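# Remove laptop bottom cover and set it on mat

## Task

Unclip the laptop's bottom cover, lift it away, and set it down on the grey mat so that it touches neither the laptop nor the new main board, while anything already accomplished in the scene remains accomplished at the finish.

## Robot and tools

Robot: two arms. left_arm has a left hand and sits on the +y side; right_arm has a right hand on the -y side. Base positions in the scene frame: left_arm (-0.022, +0.245, +0.022) m, right_arm (-0.025, -0.249, +0.008) m, both nearly unrotated. A post stands behind the arms. Each hand has little, ring, middle and index fingers plus a thumb.

Frame: the scene frame has its origin at table-top height, midway between the arms. +x points out over the table, +z points up, and +y points toward left_arm. Camera left and right do not match arm names. Reported end_effector_position (m) and end_effector_quat_wxyz are in this frame and may be off by a few cm.

Hand point: a spot 0.05 m in front of the palm and 0.15 m from the wrist flange. Its +z runs along the straightened fingers, +y points out of the palm, and +x runs across the palm. For the right hand +x points away from the thumb; for the left hand +x points toward the thumb. Straight fingers extend 0.06-0.07 m past the point and sit 0.06 m behind it along -y. A wrist bracket on the little-finger side can strike objects.

Row layout (28 numbers, all in [-1, 1], always both arms): left dx, dy, dz, rx, ry, rz; left little, ring, middle, index, thumb_bend, thumb_turn; left force_limit, speed; then the same 14 for the right arm. Pose numbers are offsets, not poses: they are measured from each arm's Hand target as it was when the action began, along scene axes, with rotation taken about the Hand target's position. 1.0 equals 0.6 m of travel or 180 degrees. rx, ry, rz form a single rotation vector. Sending six zeros asks nothing new of that arm. Orientation commands are clipped to within 40 degrees of the measured orientation per control step.

Hand numbers are absolute targets, not offsets. Fingers: +1 straight, -1 curled. thumb_bend: +1 straight, -1 fully bent. thumb_turn: +1 beside the palm, -1 across in front of it. force_limit maps -1..+1 to about 0..10 N at the fingertip (0..15 N for the two thumb motors). speed rises from near zero at -1 to full at +0.48 and stays full up to +1. For a gentle grip use speed -0.94 or lower. Hands have no 'no change' value: to keep a hand as it is, resend the last eight numbers actually executed for it, or on first use its hand_measured followed by hand_force_limit and hand_speed. With the thumb turned in, the hand closes around objects about 0.035-0.065 m thick. Thumb tip against index pad can pinch light items up to roughly 0.08 m.

Tools:
execute_actions(actions, cameras): actions is a list of up to 15 control-step rows at 1/30 s each. If fewer than 15 rows are given, the last row is held to the end. Every row counts from the action's starting Hand target, so repeating an offset in a later call moves the arm further. Images come only when actions is empty or when cameras names them. Valid names are cam_high, cam_low, cam_left_wrist, cam_right_wrist, or ["all"].
move(target, speed, blend, blocking, cameras): target is one 28-number row or a list of up to 15 rows. All offsets in the list are measured from the same starting Hand targets, not from each other. Paths are straight lines. speed is in m/s, from 0.002 to 4.3, default 0.25; turning rate is capped at twice that value in rad/s. blend is a corner radius in m; 0 means stop at each target. Moves do not steer around obstacles. The result adds a 'move:' line that can read done, off_target, moving, held or fault, plus limits such as paced or held.
wait(seconds): 0 to 3600; lets time pass without new commands.
stop(): brakes a running move.
zoom_image(camera, region): region is [x0, y0, x1, y1] in pixels of that camera's latest image, at most 504 by 504.
show_instructions(): shows the reference pages.
finished_scene(scene): ends the scene for good.

Reading results: Hand target is the last commanded pose after clipping, and the next offsets count from it. The hand often stops 1-3 cm short, usually low, because of friction and weight; this does not mean it touched something. If the gap matters, send the remaining distance as an offset. hand_measured, hand_stopped_by (moving / target / force / stalled / fault) and hand_load_n follow the motor order. If hand_load_n drops to about 0, the grip was probably lost. Joint torques are rough and offset.

Cameras: cam_high looks down from above and in front; cam_low views from the side; the two wrist cameras are fisheye. Calibration is supplied with each image.

Avoid: dropping the cover even a few mm; releasing it while it is moving; striking the laptop, the table or the other arm hard; arm-to-arm contact; closing one hand on the other's fingers; knocking anything off the table; sustained pushing against something that will not give, which overheats motors and can cause an arm to collapse. Move slowly near contact, and back an arm off to end any press.

Each tool is called as a command line: name --argument value for each argument, lists and objects as JSON in quotes; but a table of rows of numbers goes row by row, as --pt "numbers of a row", without its own name.

Reference images:

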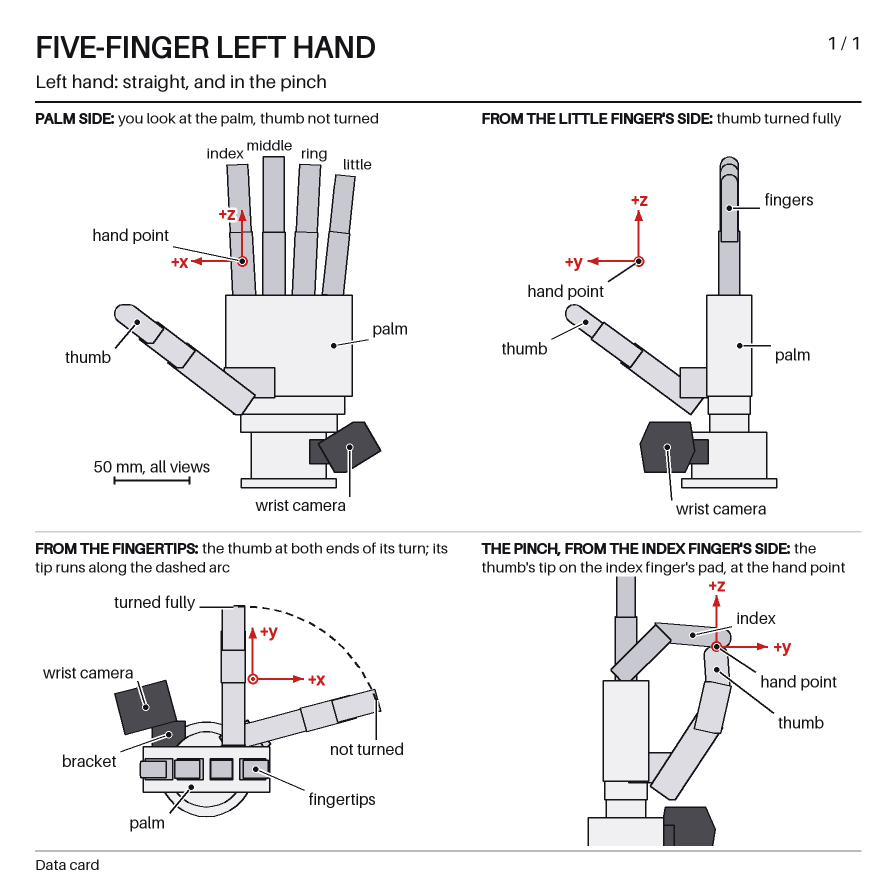

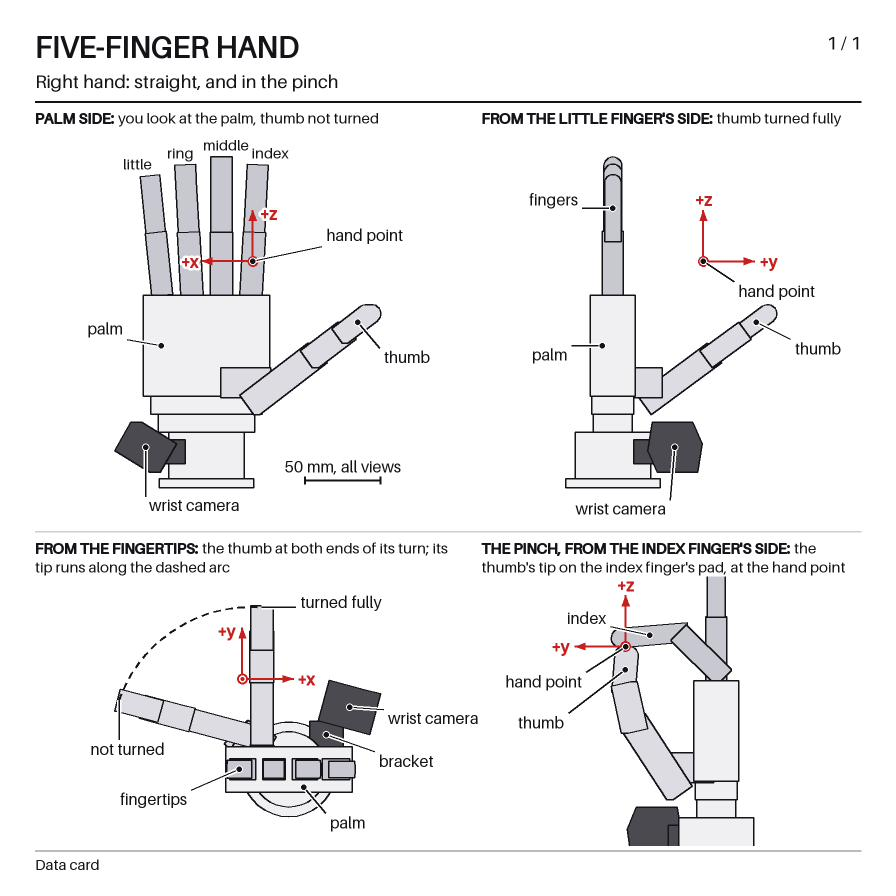

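## Session

execute_actions --actions '[]'

Scene clock: 0.00 s.
left_arm: end_effector_position=(+0.6425, +0.0559, +0.3764) hand_measured=(+1.000, +1.000, +1.000, +1.000, +1.000, +1.000) hand_load_n=(+0.0, +0.0, +0.0, +0.0, +0.0, +0.0) hand_stopped_by=(target, target, target, target, target, target) hand_force_limit=0.00 hand_speed=-0.80 end_effector_quat_wxyz=(+0.446, -0.056, +0.652, -0.611) | right_arm: end_effector_position=(+0.4781, -0.3237, +0.2828) hand_measured=(+1.000, +1.000, +1.000, +1.000, +1.000, +1.000) hand_load_n=(+0.0, +0.0, +0.0, +0.0, +0.0, +0.0) hand_stopped_by=(target, target, target, target, target, target) hand_force_limit=0.00 hand_speed=-0.80 end_effector_quat_wxyz=(-0.112, +0.844, -0.120, +0.510)
Joint positions: left_arm=[-0.084 1.592 1.247 0.546 0.769 0.403] | right_arm=[-0.129 1.094 0.946 -0.331 -0.168 -1.299]
Joint velocities: within noise
Joint torques (N m): no reading
Heat: left arm: hottest waist 28 °C; right arm: hottest shoulder 32 °C.
Hand target: left_arm +0.6463, +0.0556, +0.3855; +0.452, -0.051, +0.647, -0.612 | right_arm +0.4846, -0.3244, +0.3036; -0.113, +0.835, -0.117, +0.526

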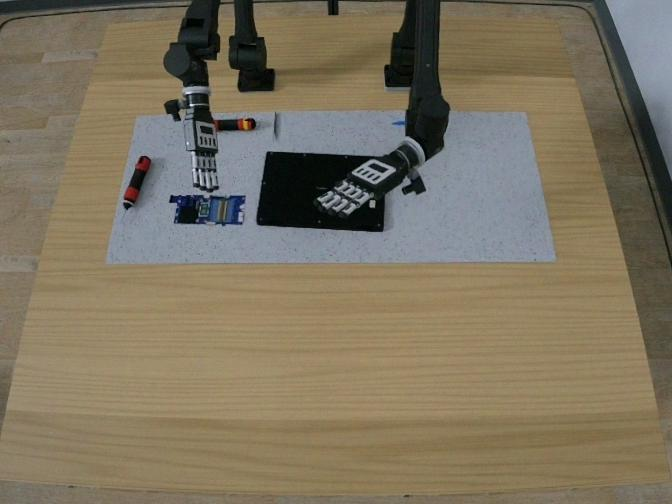

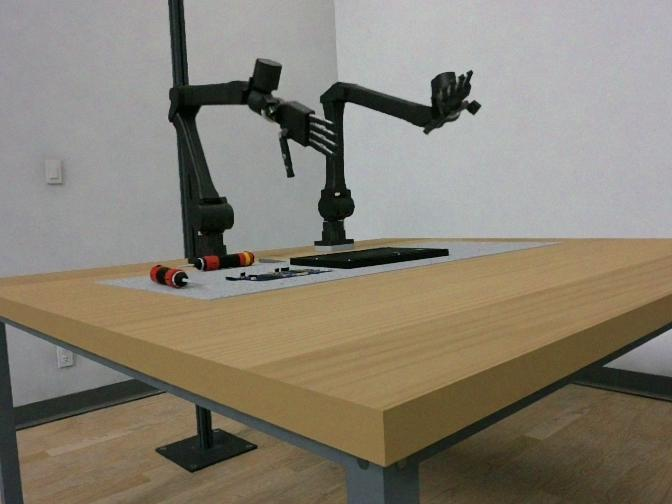

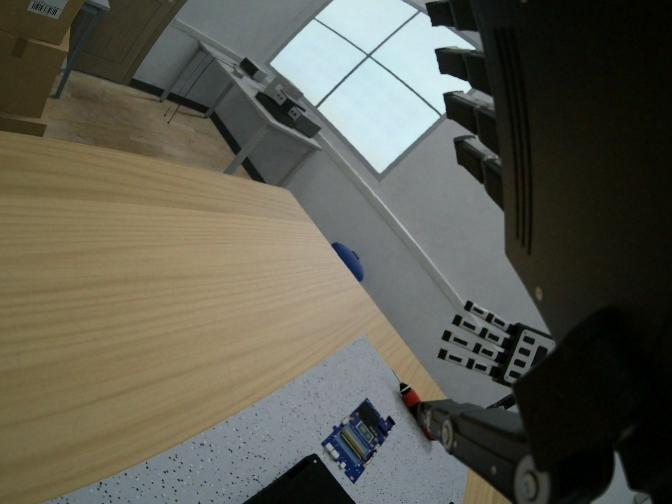

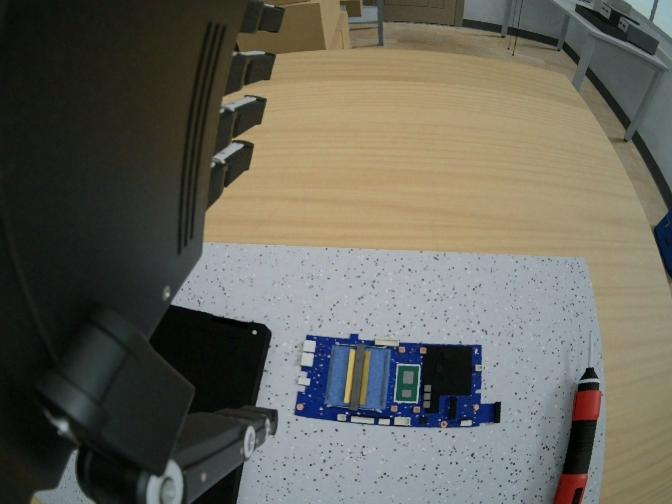

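zoom_image --camera "cam_high" --region '[230, 100, 430, 250]'

zoom_image --camera "cam_low" --region '[220, 220, 500, 310]'

zoom_image --camera "cam_high" --region '[100, 100, 260, 240]'

Scaled by 2.520.

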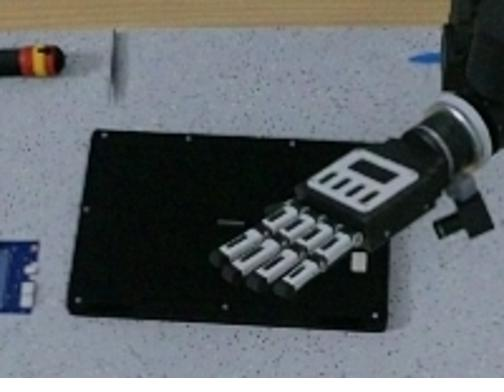

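Scaled by 1.800.

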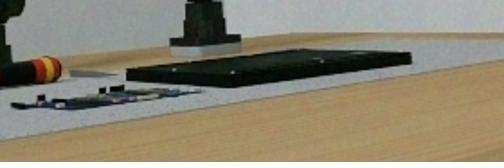

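Scaled by 3.150.

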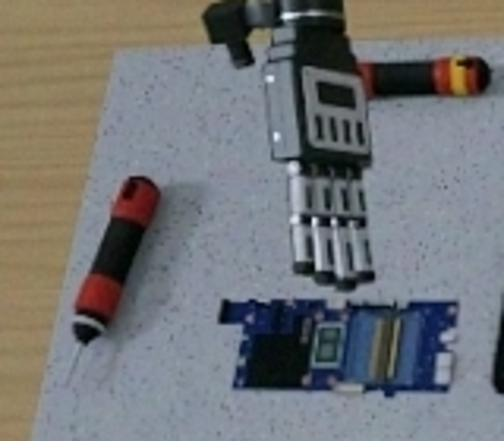

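move --target '[-0.1, 0.42, 0.0, 0, 0, 0, 1,1,1,1,1,1,0,-0.8, -0.2, 0.3, 0.17, 0, 0, 0, 1,1,1,1,1,1,0,-0.8]' --speed 0.25 --cameras '["all"]'

Scene clock: 32.30 s.
left_arm: end_effector_position=(+0.5799, +0.3075, +0.3879) hand_measured=(+1.000, +1.000, +1.000, +1.000, +1.000, +1.000) hand_load_n=(+0.0, +0.0, -0.5, +0.0, +0.0, +0.0) hand_stopped_by=(target, target, target, target, target, target) hand_force_limit=0.00 hand_speed=-0.80 end_effector_quat_wxyz=(+0.453, -0.055, +0.648, -0.610) | right_arm: end_effector_position=(+0.3617, -0.1457, +0.3761) hand_measured=(+1.000, +1.000, +1.000, +1.000, +1.000, +1.000) hand_load_n=(+0.0, +0.0, +0.0, -0.5, -0.5, -0.5) hand_stopped_by=(target, target, target, target, target, target) hand_force_limit=0.00 hand_speed=-0.80 end_effector_quat_wxyz=(-0.099, +0.848, -0.107, +0.510)
Joint positions: left_arm=[0.417 1.569 1.189 0.869 1.236 0.089] | right_arm=[0.531 0.882 1.07 -0.717 0.423 -1.018]
Joint torques (N m): left_arm=[-0.26 -10.7 9.68 1.63 -0.35 -0.27] | right_arm=[1.9 -3.84 15.13 1.47 0.36 0.04]
Heat: left arm: hottest shoulder 30 °C; right arm: hottest elbow 33 °C.
Hand target: left_arm +0.5864, +0.3076, +0.3854; +0.451, -0.051, +0.647, -0.612 | right_arm +0.3647, -0.1443, +0.4055; -0.113, +0.835, -0.117, +0.526
Off the commanded pose: left_arm 0.007 m, 1 deg | right_arm 0.030 m, 3 deg.
move: off_target (right_arm)
cam_left_wrist: T_world_to_cam=[[-0.60859, -0.4612, 0.64568, 0.25351], [-0.71563, -0.03249, -0.69773, 0.69113], [0.34277, -0.8867, -0.31028, 0.30618]] pos_world=[0.54393, 0.41086, 0.41353]
cam_right_wrist: T_world_to_cam=[[0.10195, -0.99316, -0.05688, -0.15333], [-0.86223, -0.05971, -0.50299, 0.48631], [0.49615, 0.10032, -0.86242, 0.27575]] pos_world=[0.29813, -0.15091, 0.4737]

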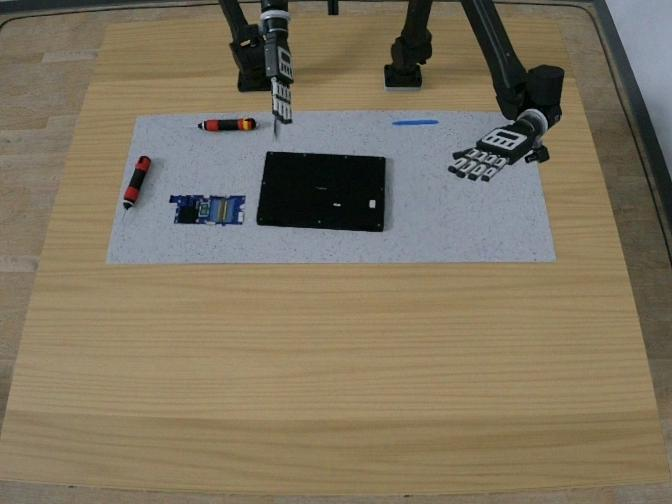

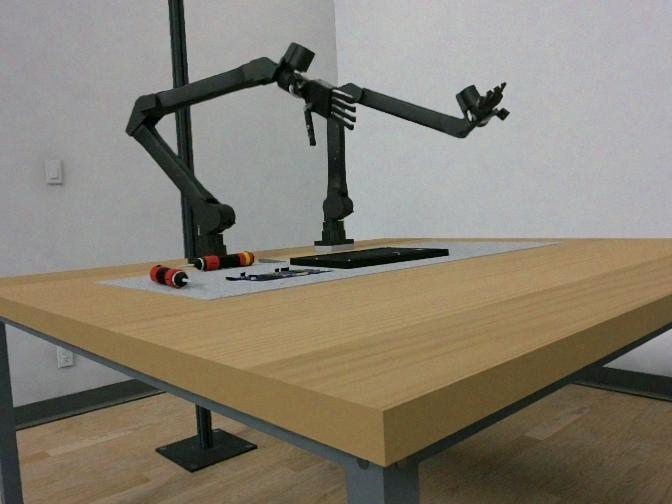

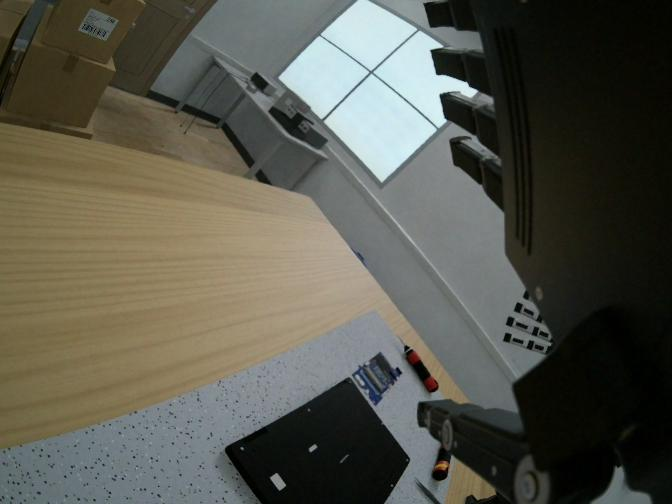

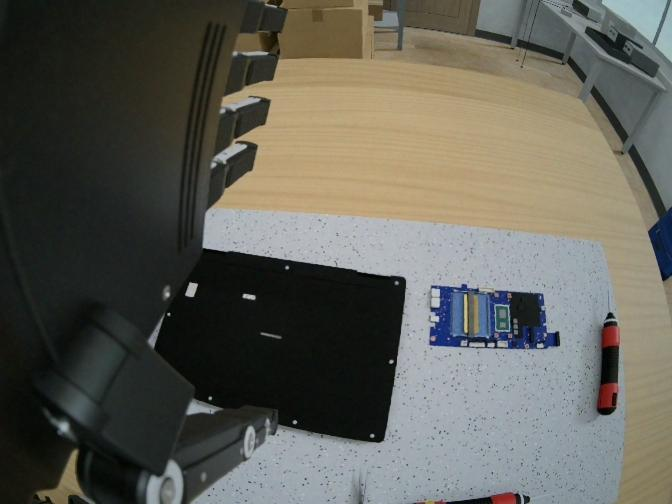

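zoom_image --camera "cam_right_wrist" --region '[150, 230, 430, 460]'

zoom_image --camera "cam_high" --region '[245, 140, 405, 240]'

zoom_image --camera "cam_left_wrist" --region '[200, 340, 470, 504]'

zoom_image --camera "cam_low" --region '[280, 235, 460, 275]'

Scaled by 1.800 from the camera's image (finer frame: 960x720).

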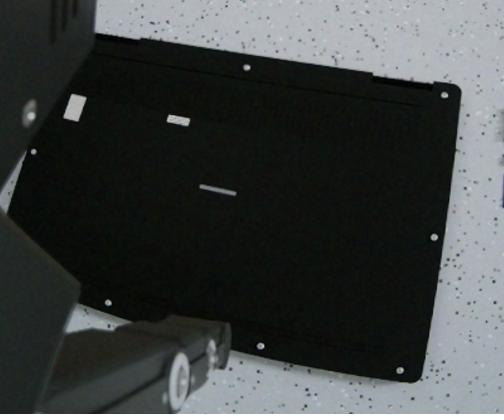

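Scaled by 3.150.

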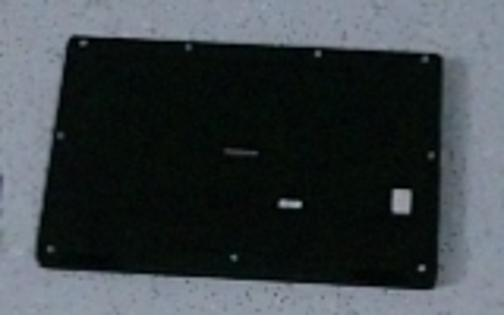

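Scaled by 1.867 from the camera's image (finer frame: 960x720).

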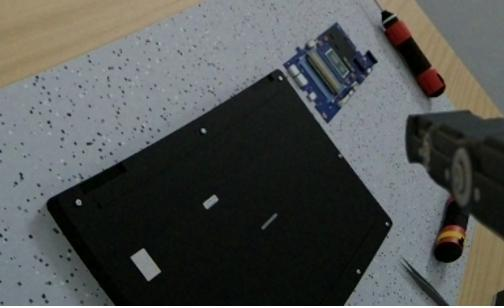

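Scaled by 2.800.

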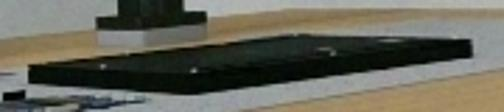

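move --target '[-0.25, 0.06, -0.38, 0, 0, 0, 1,1,1,1,1,1,0,-0.8, 0,0,0,0,0,0, 1,1,1,1,1,1,0,-0.8]' --speed 0.25 --cameras '["cam_left_wrist"]'

zoom_image --camera "cam_left_wrist" --region '[200, 300, 500, 504]'

Scene clock: 53.43 s.
left_arm: end_effector_position=(+0.4366, +0.3382, +0.1620) hand_measured=(+1.000, +1.000, +1.000, +1.000, +1.000, +1.000) hand_load_n=(+0.0, +0.0, +0.0, -0.5, +0.0, +0.0) hand_stopped_by=(target, target, target, target, target, target) hand_force_limit=0.00 hand_speed=-0.80 end_effector_quat_wxyz=(+0.440, -0.073, +0.680, -0.582) | right_arm: end_effector_position=(+0.3617, -0.1457, +0.3761) hand_measured=(+1.000, +1.000, +1.000, +1.000, +1.000, +1.000) hand_load_n=(+0.0, +0.0, +0.0, -0.5, +0.0, +0.0) hand_stopped_by=(target, target, target, target, target, target) hand_force_limit=0.00 hand_speed=-0.80 end_effector_quat_wxyz=(-0.099, +0.848, -0.107, +0.510)
Joint positions: left_arm=[0.625 1.727 0.657 1.571 1.434 0.044] | right_arm=[0.531 0.882 1.07 -0.717 0.423 -1.018]
Joint torques (N m): left_arm=[0.67 -8.82 4.4 1.43 -0.4 -0.1] | right_arm=[1.73 -3.78 15.1 1.48 0.36 0.01]
Heat: left arm: hottest elbow 32 °C; right arm: hottest elbow 38 °C.
Hand target: left_arm +0.4363, +0.3434, +0.1573; +0.451, -0.051, +0.647, -0.612 | right_arm +0.3646, -0.1443, +0.4055; -0.113, +0.835, -0.117, +0.526
Off the commanded pose: left_arm 0.007 m, 6 deg | right_arm 0.030 m, 3 deg.
joint sent to its limit (left arm) — joint 4 (wrist pitch), upper limit. The joint targets are off in orientation, not in position.
move: off_target (left_arm)
cam_left_wrist: T_world_to_cam=[[-0.54874, -0.51479, 0.65869, 0.31627], [-0.76228, -0.01539, -0.64707, 0.43818], [0.34324, -0.85718, -0.38397, 0.31423]] pos_world=[0.39971, 0.43891, 0.19586]

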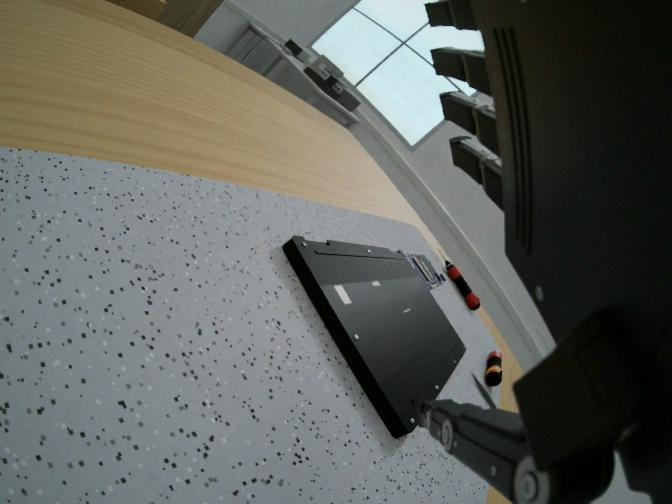

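Scaled by 1.680 from the camera's image (finer frame: 960x720).

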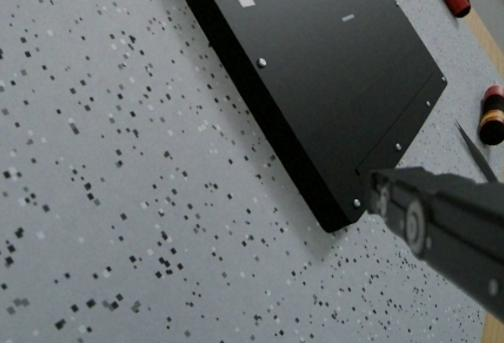

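zoom_image --camera "cam_left_wrist" --region '[270, 220, 450, 340]'

zoom_image --camera "cam_left_wrist" --region '[340, 340, 480, 450]'

Scaled by 2.800 from the camera's image (finer frame: 960x720).

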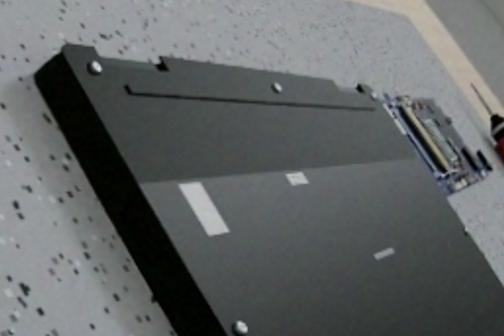

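Scaled by 3.600 from the camera's image (finer frame: 960x720).

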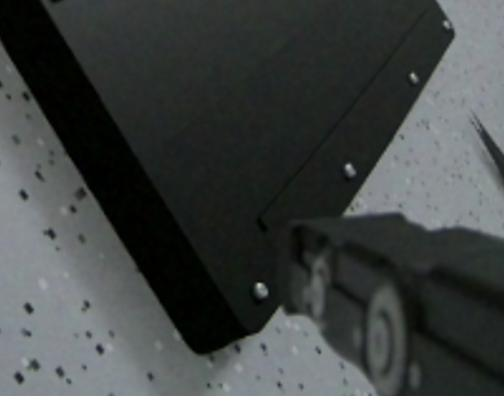

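move --target '[0.4, -0.2, 0.03, 0, 0, -0.1, 1,1,1,1,1,1,0,-0.8, 0,0,0,0,0,0, 1,1,1,1,1,1,0,-0.8]' --speed 0.25 --cameras '["cam_left_wrist"]'

zoom_image --camera "cam_left_wrist" --region '[200, 300, 500, 504]'

Scene clock: 71.33 s.
left_arm: end_effector_position=(+0.6686, +0.2221, +0.1816) hand_measured=(+1.000, +1.000, +1.000, +1.000, +1.000, +1.000) hand_load_n=(+0.0, +0.0, +0.0, -0.5, +0.0, +0.0) hand_stopped_by=(target, target, target, target, target, target) hand_force_limit=0.00 hand_speed=-0.80 end_effector_quat_wxyz=(+0.348, +0.047, +0.649, -0.674) | right_arm: end_effector_position=(+0.3617, -0.1457, +0.3761) hand_measured=(+1.000, +1.000, +1.000, +1.000, +1.000, +1.000) hand_load_n=(+0.0, +0.0, +0.0, +0.0, +0.0, +0.0) hand_stopped_by=(target, target, target, target, target, target) hand_force_limit=0.00 hand_speed=-0.80 end_effector_quat_wxyz=(-0.099, +0.848, -0.107, +0.510)
Joint positions: left_arm=[0.251 2.185 1.442 1.563 1.361 -0.259] | right_arm=[0.531 0.882 1.07 -0.717 0.423 -1.018]
Joint torques (N m): left_arm=[-0.03 -16.21 8.72 1.11 -0.88 -0.26] | right_arm=[1.9 -3.84 15.12 1.5 0.35 0.01]
Heat: left arm: hottest elbow 31 °C; right arm: hottest elbow 40 °C.
Hand target: left_arm +0.6764, +0.2236, +0.1755; +0.350, +0.051, +0.648, -0.675 | right_arm +0.3646, -0.1443, +0.4055; -0.113, +0.835, -0.117, +0.526
Off the commanded pose: left_arm 0.010 m, 0 deg | right_arm 0.030 m, 3 deg.
move: done
cam_left_wrist: T_world_to_cam=[[-0.71954, -0.24572, 0.64953, 0.42697], [-0.69307, 0.19502, -0.69399, 0.54156], [0.04385, -0.94952, -0.31062, 0.34998]] pos_world=[0.66721, 0.33161, 0.20722]

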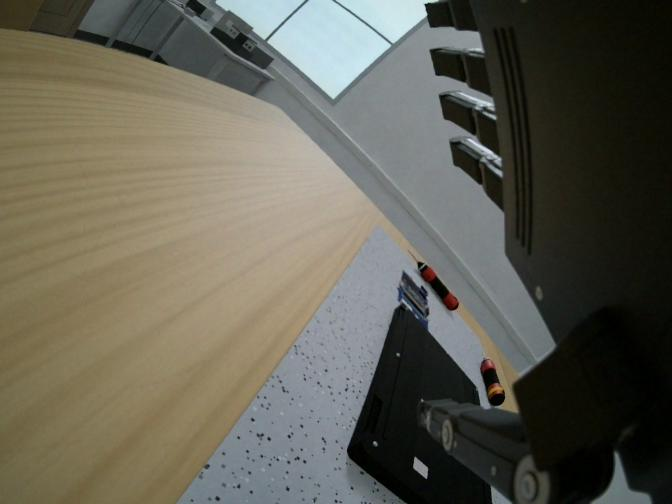

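Scaled by 1.680 from the camera's image (finer frame: 960x720).

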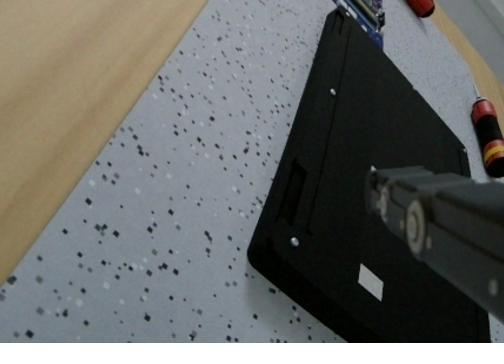

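zoom_image --camera "cam_left_wrist" --region '[340, 370, 440, 490]'

zoom_image --camera "cam_left_wrist" --region '[360, 290, 450, 400]'

Scaled by 4.200 from the camera's image (finer frame: 960x720).

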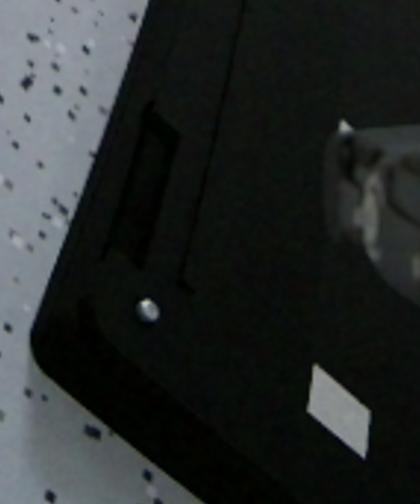

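Scaled by 4.582 from the camera's image (finer frame: 960x720).

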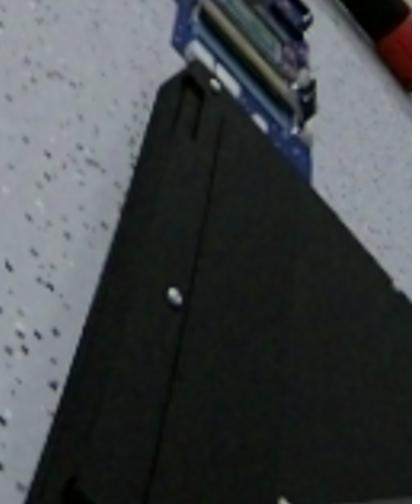

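zoom_image --camera "cam_low" --region '[285, 240, 375, 275]'

zoom_image --camera "cam_low" --region '[370, 240, 460, 275]'

This scene's latest camera images include none from cam_low. They are from: cam_left_wrist. cam_low's image comes with the result of a call that names it in "cameras".

This scene's latest camera images include none from cam_low. They are from: cam_left_wrist. cam_low's image comes with the result of a call that names it in "cameras".

move --target '[-0.11, -0.1, -0.12, 0, 0, 0, -1,-1,-1,-1,-1,1,-0.6,0, 0,0,0,0,0,0, 1,1,1,1,1,1,0,-0.8]' --speed 0.2 --cameras '["all"]'

zoom_image --camera "cam_low" --region '[285, 240, 375, 275]'

zoom_image --camera "cam_low" --region '[370, 240, 460, 275]'

Scene clock: 95.67 s.
left_arm: end_effector_position=(+0.6084, +0.1656, +0.0938) hand_measured=(-1.000, -1.000, -1.000, -1.000, -0.416, +1.000) hand_load_n=(+0.0, +0.0, +0.0, +0.0, +4.5, -0.5) hand_stopped_by=(target, target, target, target, force, target) hand_force_limit=-0.60 hand_speed=0.00 end_effector_quat_wxyz=(+0.339, +0.035, +0.657, -0.673) | right_arm: end_effector_position=(+0.3617, -0.1457, +0.3761) hand_measured=(+1.000, +1.000, +1.000, +1.000, +1.000, +1.000) hand_load_n=(+0.0, +0.0, +0.0, +0.0, +0.0, +0.0) hand_stopped_by=(target, target, target, target, target, target) hand_force_limit=0.00 hand_speed=-0.80 end_effector_quat_wxyz=(-0.099, +0.848, -0.107, +0.510)
Joint positions: left_arm=[0.179 2.184 1.157 1.572 1.31 -0.01] | right_arm=[0.531 0.882 1.07 -0.717 0.423 -1.018]
Joint torques (N m): left_arm=[-0.26 -17.55 4.68 1.46 -0.75 -0.07] | right_arm=[1.85 -3.96 15.08 1.48 0.36 0.02]
Heat: left arm: hottest elbow 32 °C; right arm: hottest elbow 43 °C.
Hand target: left_arm +0.6104, +0.1637, +0.1036; +0.350, +0.051, +0.647, -0.675 | right_arm +0.3646, -0.1443, +0.4055; -0.113, +0.835, -0.117, +0.526
Off the commanded pose: left_arm 0.010 m, 2 deg | right_arm 0.030 m, 3 deg.
joint sent to its limit (left arm) — joint 4 (wrist pitch), upper limit. The joint targets still meet the commanded pose.
move: done
cam_left_wrist: T_world_to_cam=[[-0.69584, -0.25231, 0.67242, 0.41123], [-0.71724, 0.19574, -0.66877, 0.4621], [0.03712, -0.94764, -0.31717, 0.27595]] pos_world=[0.60734, 0.27481, 0.12004]
cam_right_wrist: T_world_to_cam=[[0.1018, -0.99316, -0.0572, -0.15313], [-0.86225, -0.05941, -0.50298, 0.48631], [0.49614, 0.10053, -0.8624, 0.27569]] pos_world=[0.29813, -0.15091, 0.4736]

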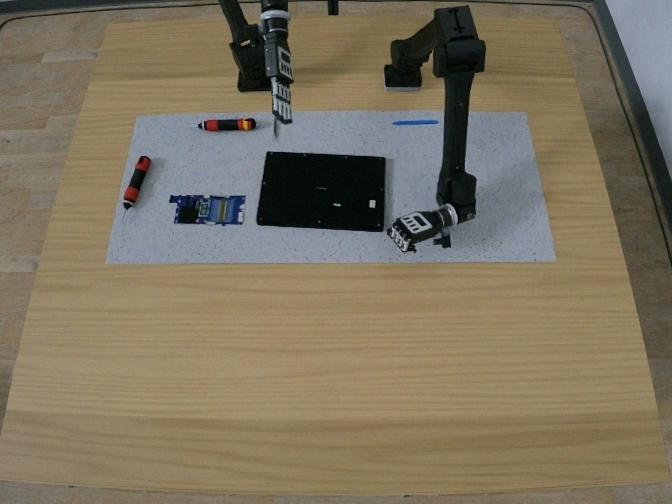

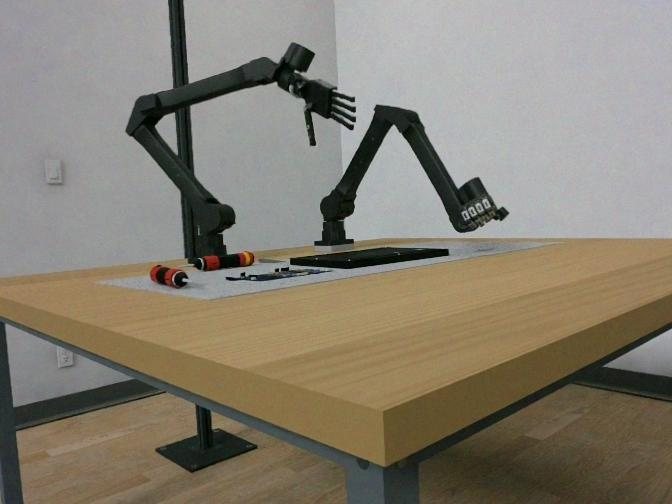

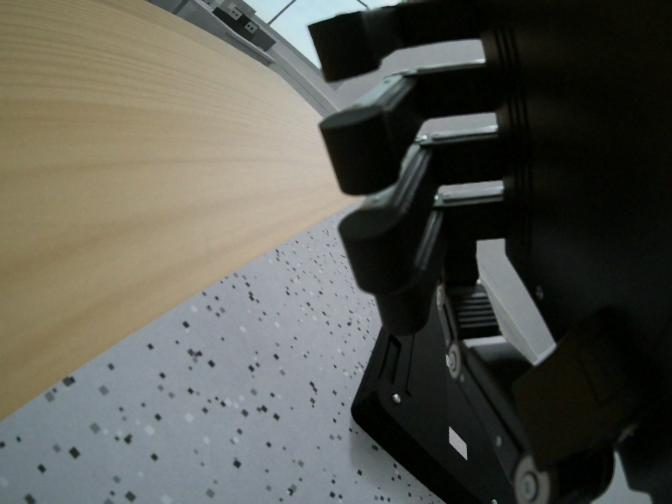

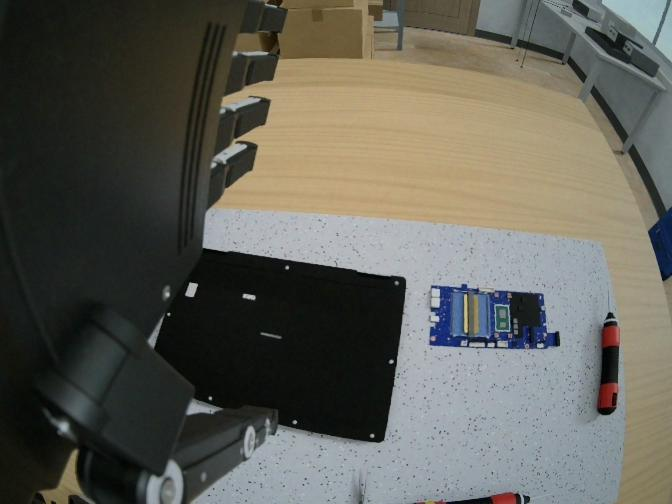

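Scaled by 5.600.

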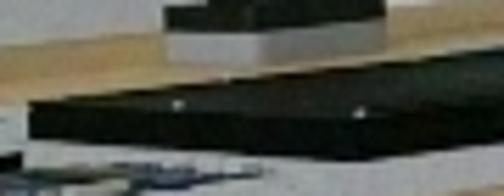

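Scaled by 5.600.

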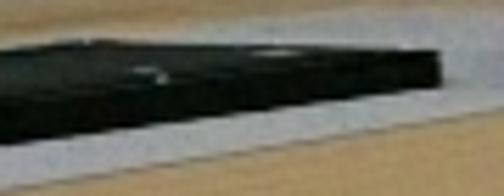

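zoom_image --camera "cam_left_wrist" --region '[345, 310, 435, 450]'

zoom_image --camera "cam_left_wrist" --region '[345, 370, 525, 504]'

Scaled by 3.600 from the camera's image (finer frame: 960x720).

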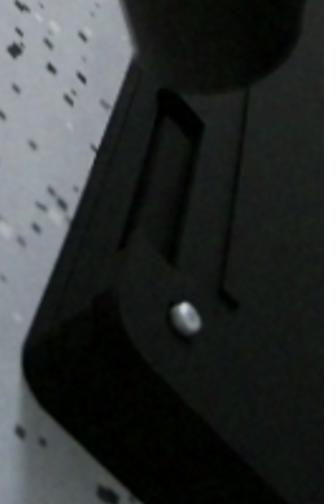

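Scaled by 2.800 from the camera's image (finer frame: 960x720).

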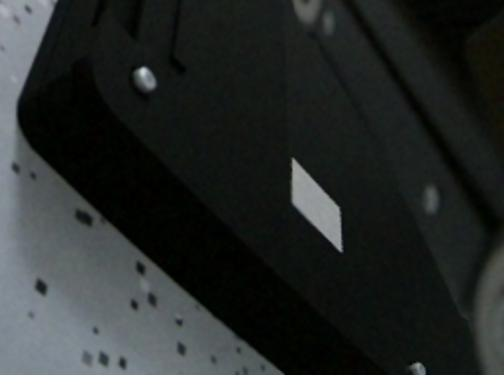

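move --target '[-0.13, 0.0, 0.06, 0.22, 0, 0, 1,1,1,1,-0.7,1,-0.6,0, 0,0,0,0,0,0, 1,1,1,1,1,1,0,-0.8]' --speed 0.2 --cameras '["cam_left_wrist"]'

zoom_image --camera "cam_left_wrist" --region '[200, 200, 500, 504]'

Scene clock: 123.47 s.
left_arm: end_effector_position=(+0.5199, +0.1679, +0.1222) hand_measured=(+1.000, +1.000, +1.000, +1.000, -0.416, +1.000) hand_load_n=(+0.0, +0.0, +0.0, +0.0, +0.0, +0.0) hand_stopped_by=(target, target, target, target, force, target) hand_force_limit=-0.60 hand_speed=0.00 end_effector_quat_wxyz=(+0.300, +0.152, +0.842, -0.421) | right_arm: end_effector_position=(+0.3617, -0.1457, +0.3761) hand_measured=(+1.000, +1.000, +1.000, +1.000, +1.000, +1.000) hand_load_n=(+0.0, +0.0, +0.0, +0.0, +0.0, +0.0) hand_stopped_by=(target, target, target, target, target, target) hand_force_limit=0.00 hand_speed=-0.80 end_effector_quat_wxyz=(-0.099, +0.848, -0.107, +0.510)
Joint positions: left_arm=[0.082 1.59 1.043 -0.446 0.981 1.704] | right_arm=[0.531 0.882 1.07 -0.717 0.423 -1.018]
Joint torques (N m): left_arm=[-0.85 -12.4 10.47 0.51 0.48 -0.07] | right_arm=[1.9 -3.84 15.09 1.5 0.36 0.02]
Heat: left arm: hottest shoulder 31 °C; right arm: hottest elbow 44 °C.
Hand target: left_arm +0.5324, +0.1637, +0.1395; +0.312, +0.166, +0.838, -0.416 | right_arm +0.3646, -0.1443, +0.4055; -0.113, +0.835, -0.117, +0.526
Off the commanded pose: left_arm 0.022 m, 2 deg | right_arm 0.030 m, 3 deg.
move: off_target (left_arm)
cam_left_wrist: T_world_to_cam=[[-0.70454, -0.60375, 0.37297, 0.43129], [-0.70937, 0.58419, -0.39436, 0.31435], [0.02021, -0.54242, -0.83987, 0.29513]] pos_world=[0.52089, 0.23684, 0.21098]

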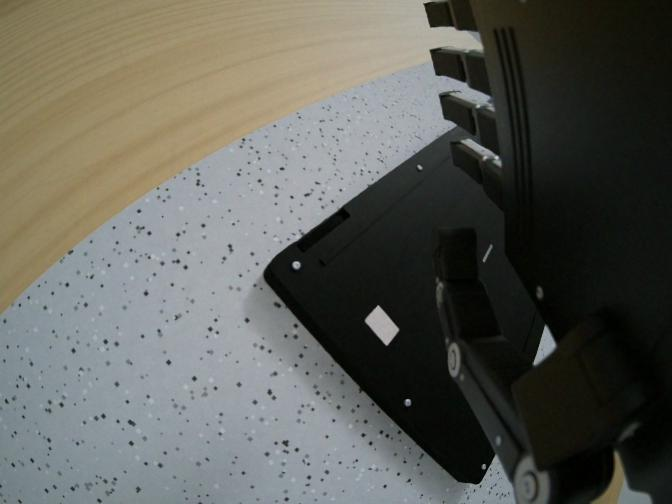

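Scaled by 1.658 from the camera's image (finer frame: 960x720).

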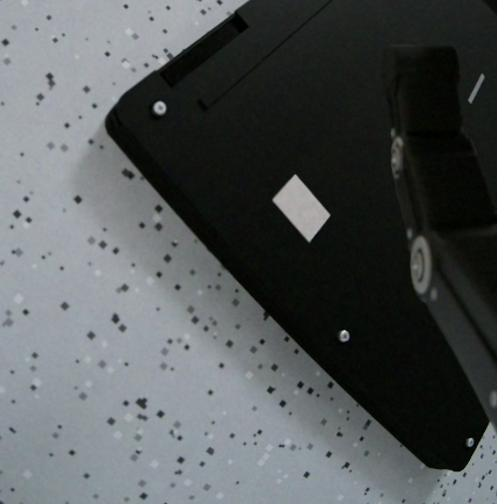

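zoom_image --camera "cam_left_wrist" --region '[255, 195, 365, 305]'

zoom_image --camera "cam_left_wrist" --region '[380, 380, 510, 504]'

Scaled by 4.582 from the camera's image (finer frame: 960x720).

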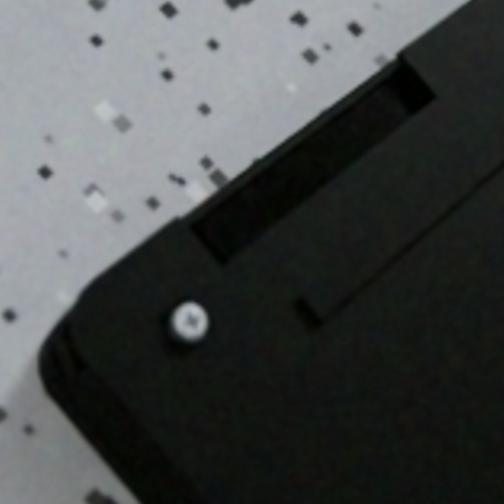

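Scaled by 3.877 from the camera's image (finer frame: 960x720).

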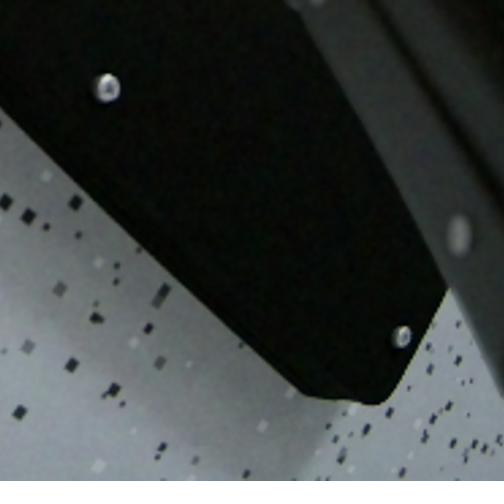

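move --target '[0.06, 0.1, -0.06, 0, 0, 0, 1,1,1,1,-0.7,1,-0.6,0, 0,0,0,0,0,0, 1,1,1,1,1,1,0,-0.8]' --speed 0.2 --cameras '["cam_left_wrist"]'

zoom_image --camera "cam_left_wrist" --region '[240, 180, 400, 340]'

Scene clock: 171.23 s.
left_arm: end_effector_position=(+0.5563, +0.2222, +0.0947) hand_measured=(+1.000, +1.000, +1.000, +1.000, -0.416, +1.000) hand_load_n=(+0.0, -0.5, +0.0, +0.0, +0.0, +0.0) hand_stopped_by=(target, target, target, target, force, target) hand_force_limit=-0.60 hand_speed=0.00 end_effector_quat_wxyz=(+0.305, +0.159, +0.841, -0.418) | right_arm: end_effector_position=(+0.3617, -0.1457, +0.3761) hand_measured=(+1.000, +1.000, +1.000, +1.000, +1.000, +1.000) hand_load_n=(+0.0, +0.0, +0.0, +0.0, +0.0, +0.0) hand_stopped_by=(target, target, target, target, target, target) hand_force_limit=0.00 hand_speed=-0.80 end_effector_quat_wxyz=(-0.099, +0.848, -0.107, +0.510)
Joint positions: left_arm=[0.182 1.74 1.17 -0.556 1.03 1.881] | right_arm=[0.531 0.882 1.07 -0.717 0.423 -1.018]
Joint torques (N m): left_arm=[-0.03 -13.1 10.03 0.31 0.91 -0.08] | right_arm=[1.85 -3.9 15.09 1.47 0.35 0.01]
Heat: left arm: hottest elbow 35 °C; right arm: hottest elbow 46 °C.
Hand target: left_arm +0.5683, +0.2235, +0.1035; +0.312, +0.166, +0.838, -0.416 | right_arm +0.3646, -0.1443, +0.4055; -0.113, +0.835, -0.117, +0.526
Off the commanded pose: left_arm 0.015 m, 1 deg | right_arm 0.030 m, 3 deg.
move: off_target (left_arm)
cam_left_wrist: T_world_to_cam=[[-0.71434, -0.60126, 0.35806, 0.50629], [-0.69917, 0.59156, -0.40152, 0.29098], [0.0296, -0.53716, -0.84296, 0.29461]] pos_world=[0.55639, 0.29053, 0.1839]

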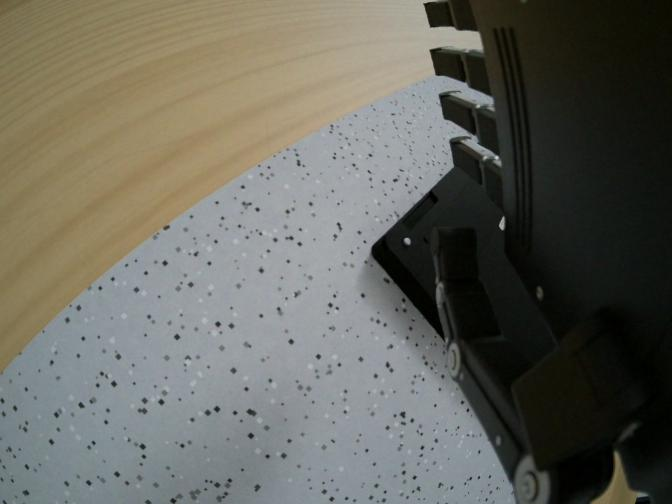

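Scaled by 3.150 from the camera's image (finer frame: 960x720).

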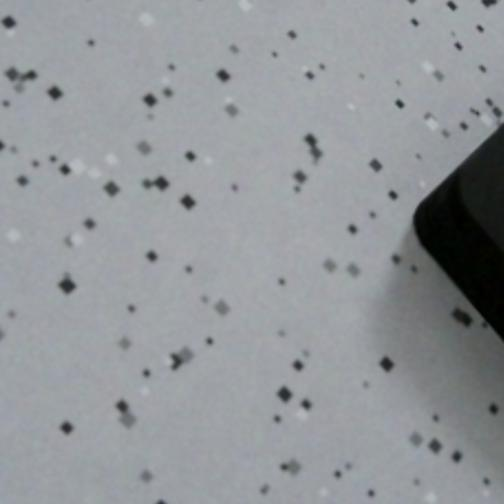

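zoom_image --camera "cam_left_wrist" --region '[360, 190, 450, 280]'

zoom_image --camera "cam_left_wrist" --region '[370, 220, 430, 280]'

Scaled by 5.600 from the camera's image (finer frame: 960x720).

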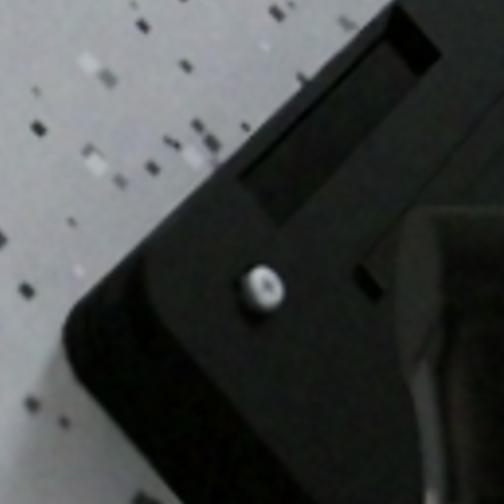

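Scaled by 8.400 from the camera's image (finer frame: 960x720).

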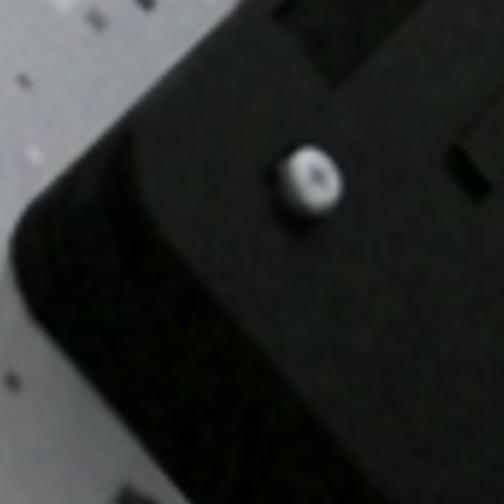

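move --target '[-0.247, 0.2275, 0.294, 0.057, 0.401, 0.553, 1,1,1,1,1,1,-0.6,0, 0.092,-0.36,-0.209,0.209,0.324,-0.364, 1,1,1,1,1,1,0,-0.8]' --speed 0.25 --cameras '["all"]'

Scene clock: 264.30 s.
left_arm: end_effector_position=(+0.4272, +0.3394, +0.2586) hand_measured=(+1.000, +1.000, +1.000, +1.000, +1.000, +1.000) hand_load_n=(+0.0, +0.0, +0.0, +0.0, -0.5, +0.0) hand_stopped_by=(target, target, target, target, target, target) hand_force_limit=-0.60 hand_speed=0.00 end_effector_quat_wxyz=(+0.042, -0.620, +0.781, -0.053) | right_arm: end_effector_position=(+0.4027, -0.3339, +0.2787) hand_measured=(+1.000, +1.000, +1.000, +1.000, +1.000, +1.000) hand_load_n=(+0.0, +0.0, +0.0, +0.0, +0.0, +0.0) hand_stopped_by=(target, target, target, target, target, target) hand_force_limit=0.00 hand_speed=-0.80 end_effector_quat_wxyz=(-0.005, +0.756, -0.653, +0.048)
Joint positions: left_arm=[0.226 1.629 1.645 -1.465 0.061 0.46] | right_arm=[-0.212 1.594 1.689 -1.577 0.038 -0.344]
Joint velocities: left_arm=[0.073 0.103 0.222 -0.359 -0.11 -0.3] | right_arm=[-0.171 0.239 0.183 -0.237 -0.037 0.037]
Joint torques (N m): left_arm=[1.55 -11.69 11.44 0.02 -0.18 -0.28] | right_arm=[0.73 -10.93 13.79 0.43 -0.03 0]
Heat: left arm: hottest elbow 38 °C; right arm: hottest elbow 47 °C.
Hand target: left_arm +0.4332, +0.3480, +0.2643; +0.034, -0.650, +0.758, -0.045 (not the last commanded pose) | right_arm +0.4149, -0.3414, +0.2912; -0.011, +0.741, -0.670, +0.052 (not the last commanded pose)
Off the commanded pose: left_arm 0.030 m, 15 deg | right_arm 0.032 m, 10 deg.
move: unfinished (the simulator was too slow to fit another step into this call; the move has ended)
cam_left_wrist: T_world_to_cam=[[0.85367, -0.5136, 0.08639, -0.20347], [-0.47942, -0.71012, 0.51564, 0.30784], [-0.20348, -0.4816, -0.85244, 0.58277]] pos_world=[0.43986, 0.39476, 0.35562]
cam_right_wrist: T_world_to_cam=[[-0.90126, -0.41971, -0.10757, 0.25967], [-0.41913, 0.78164, 0.46191, 0.29499], [-0.10979, 0.46139, -0.88038, 0.55979]] pos_world=[0.41913, -0.37988, 0.3845]

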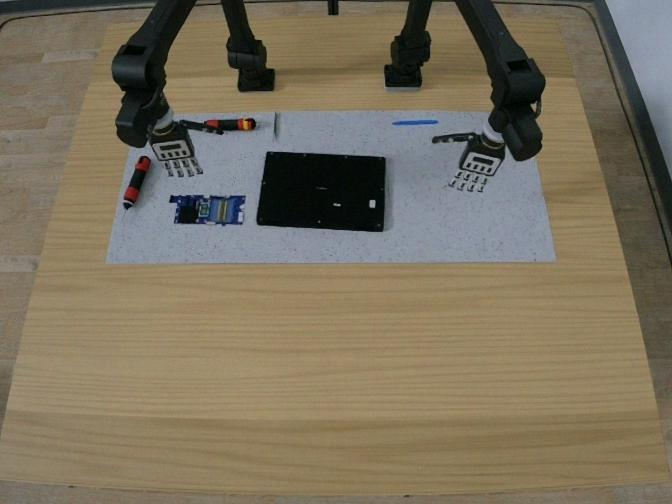

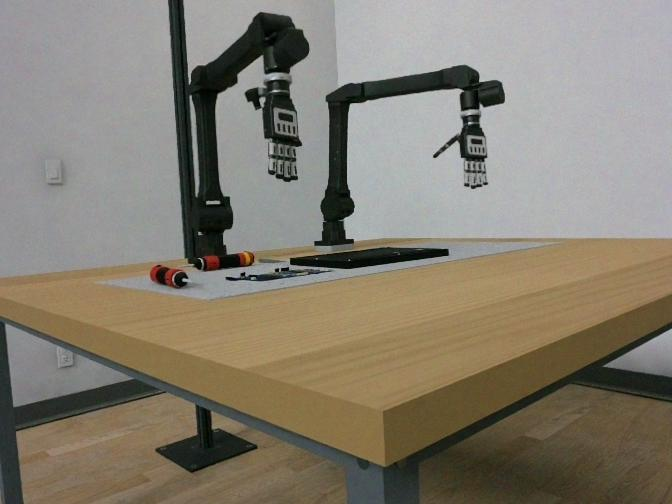

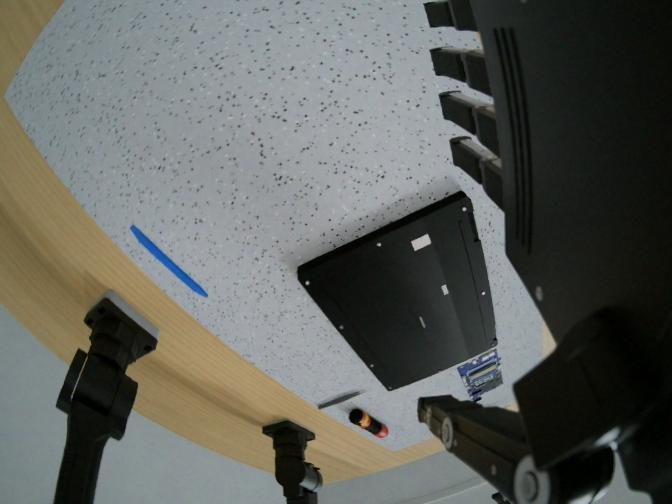

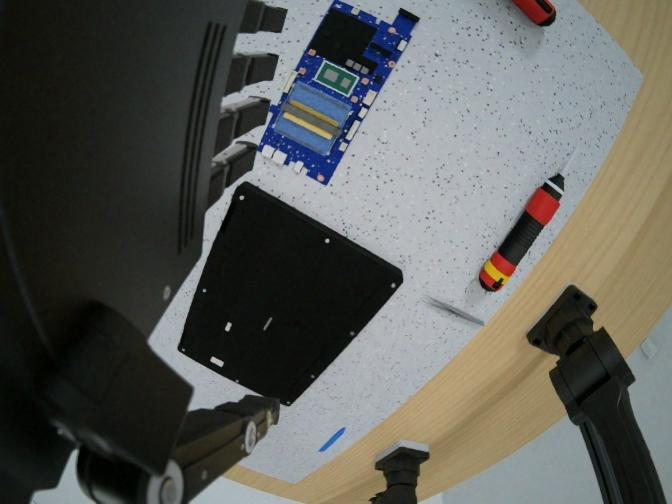

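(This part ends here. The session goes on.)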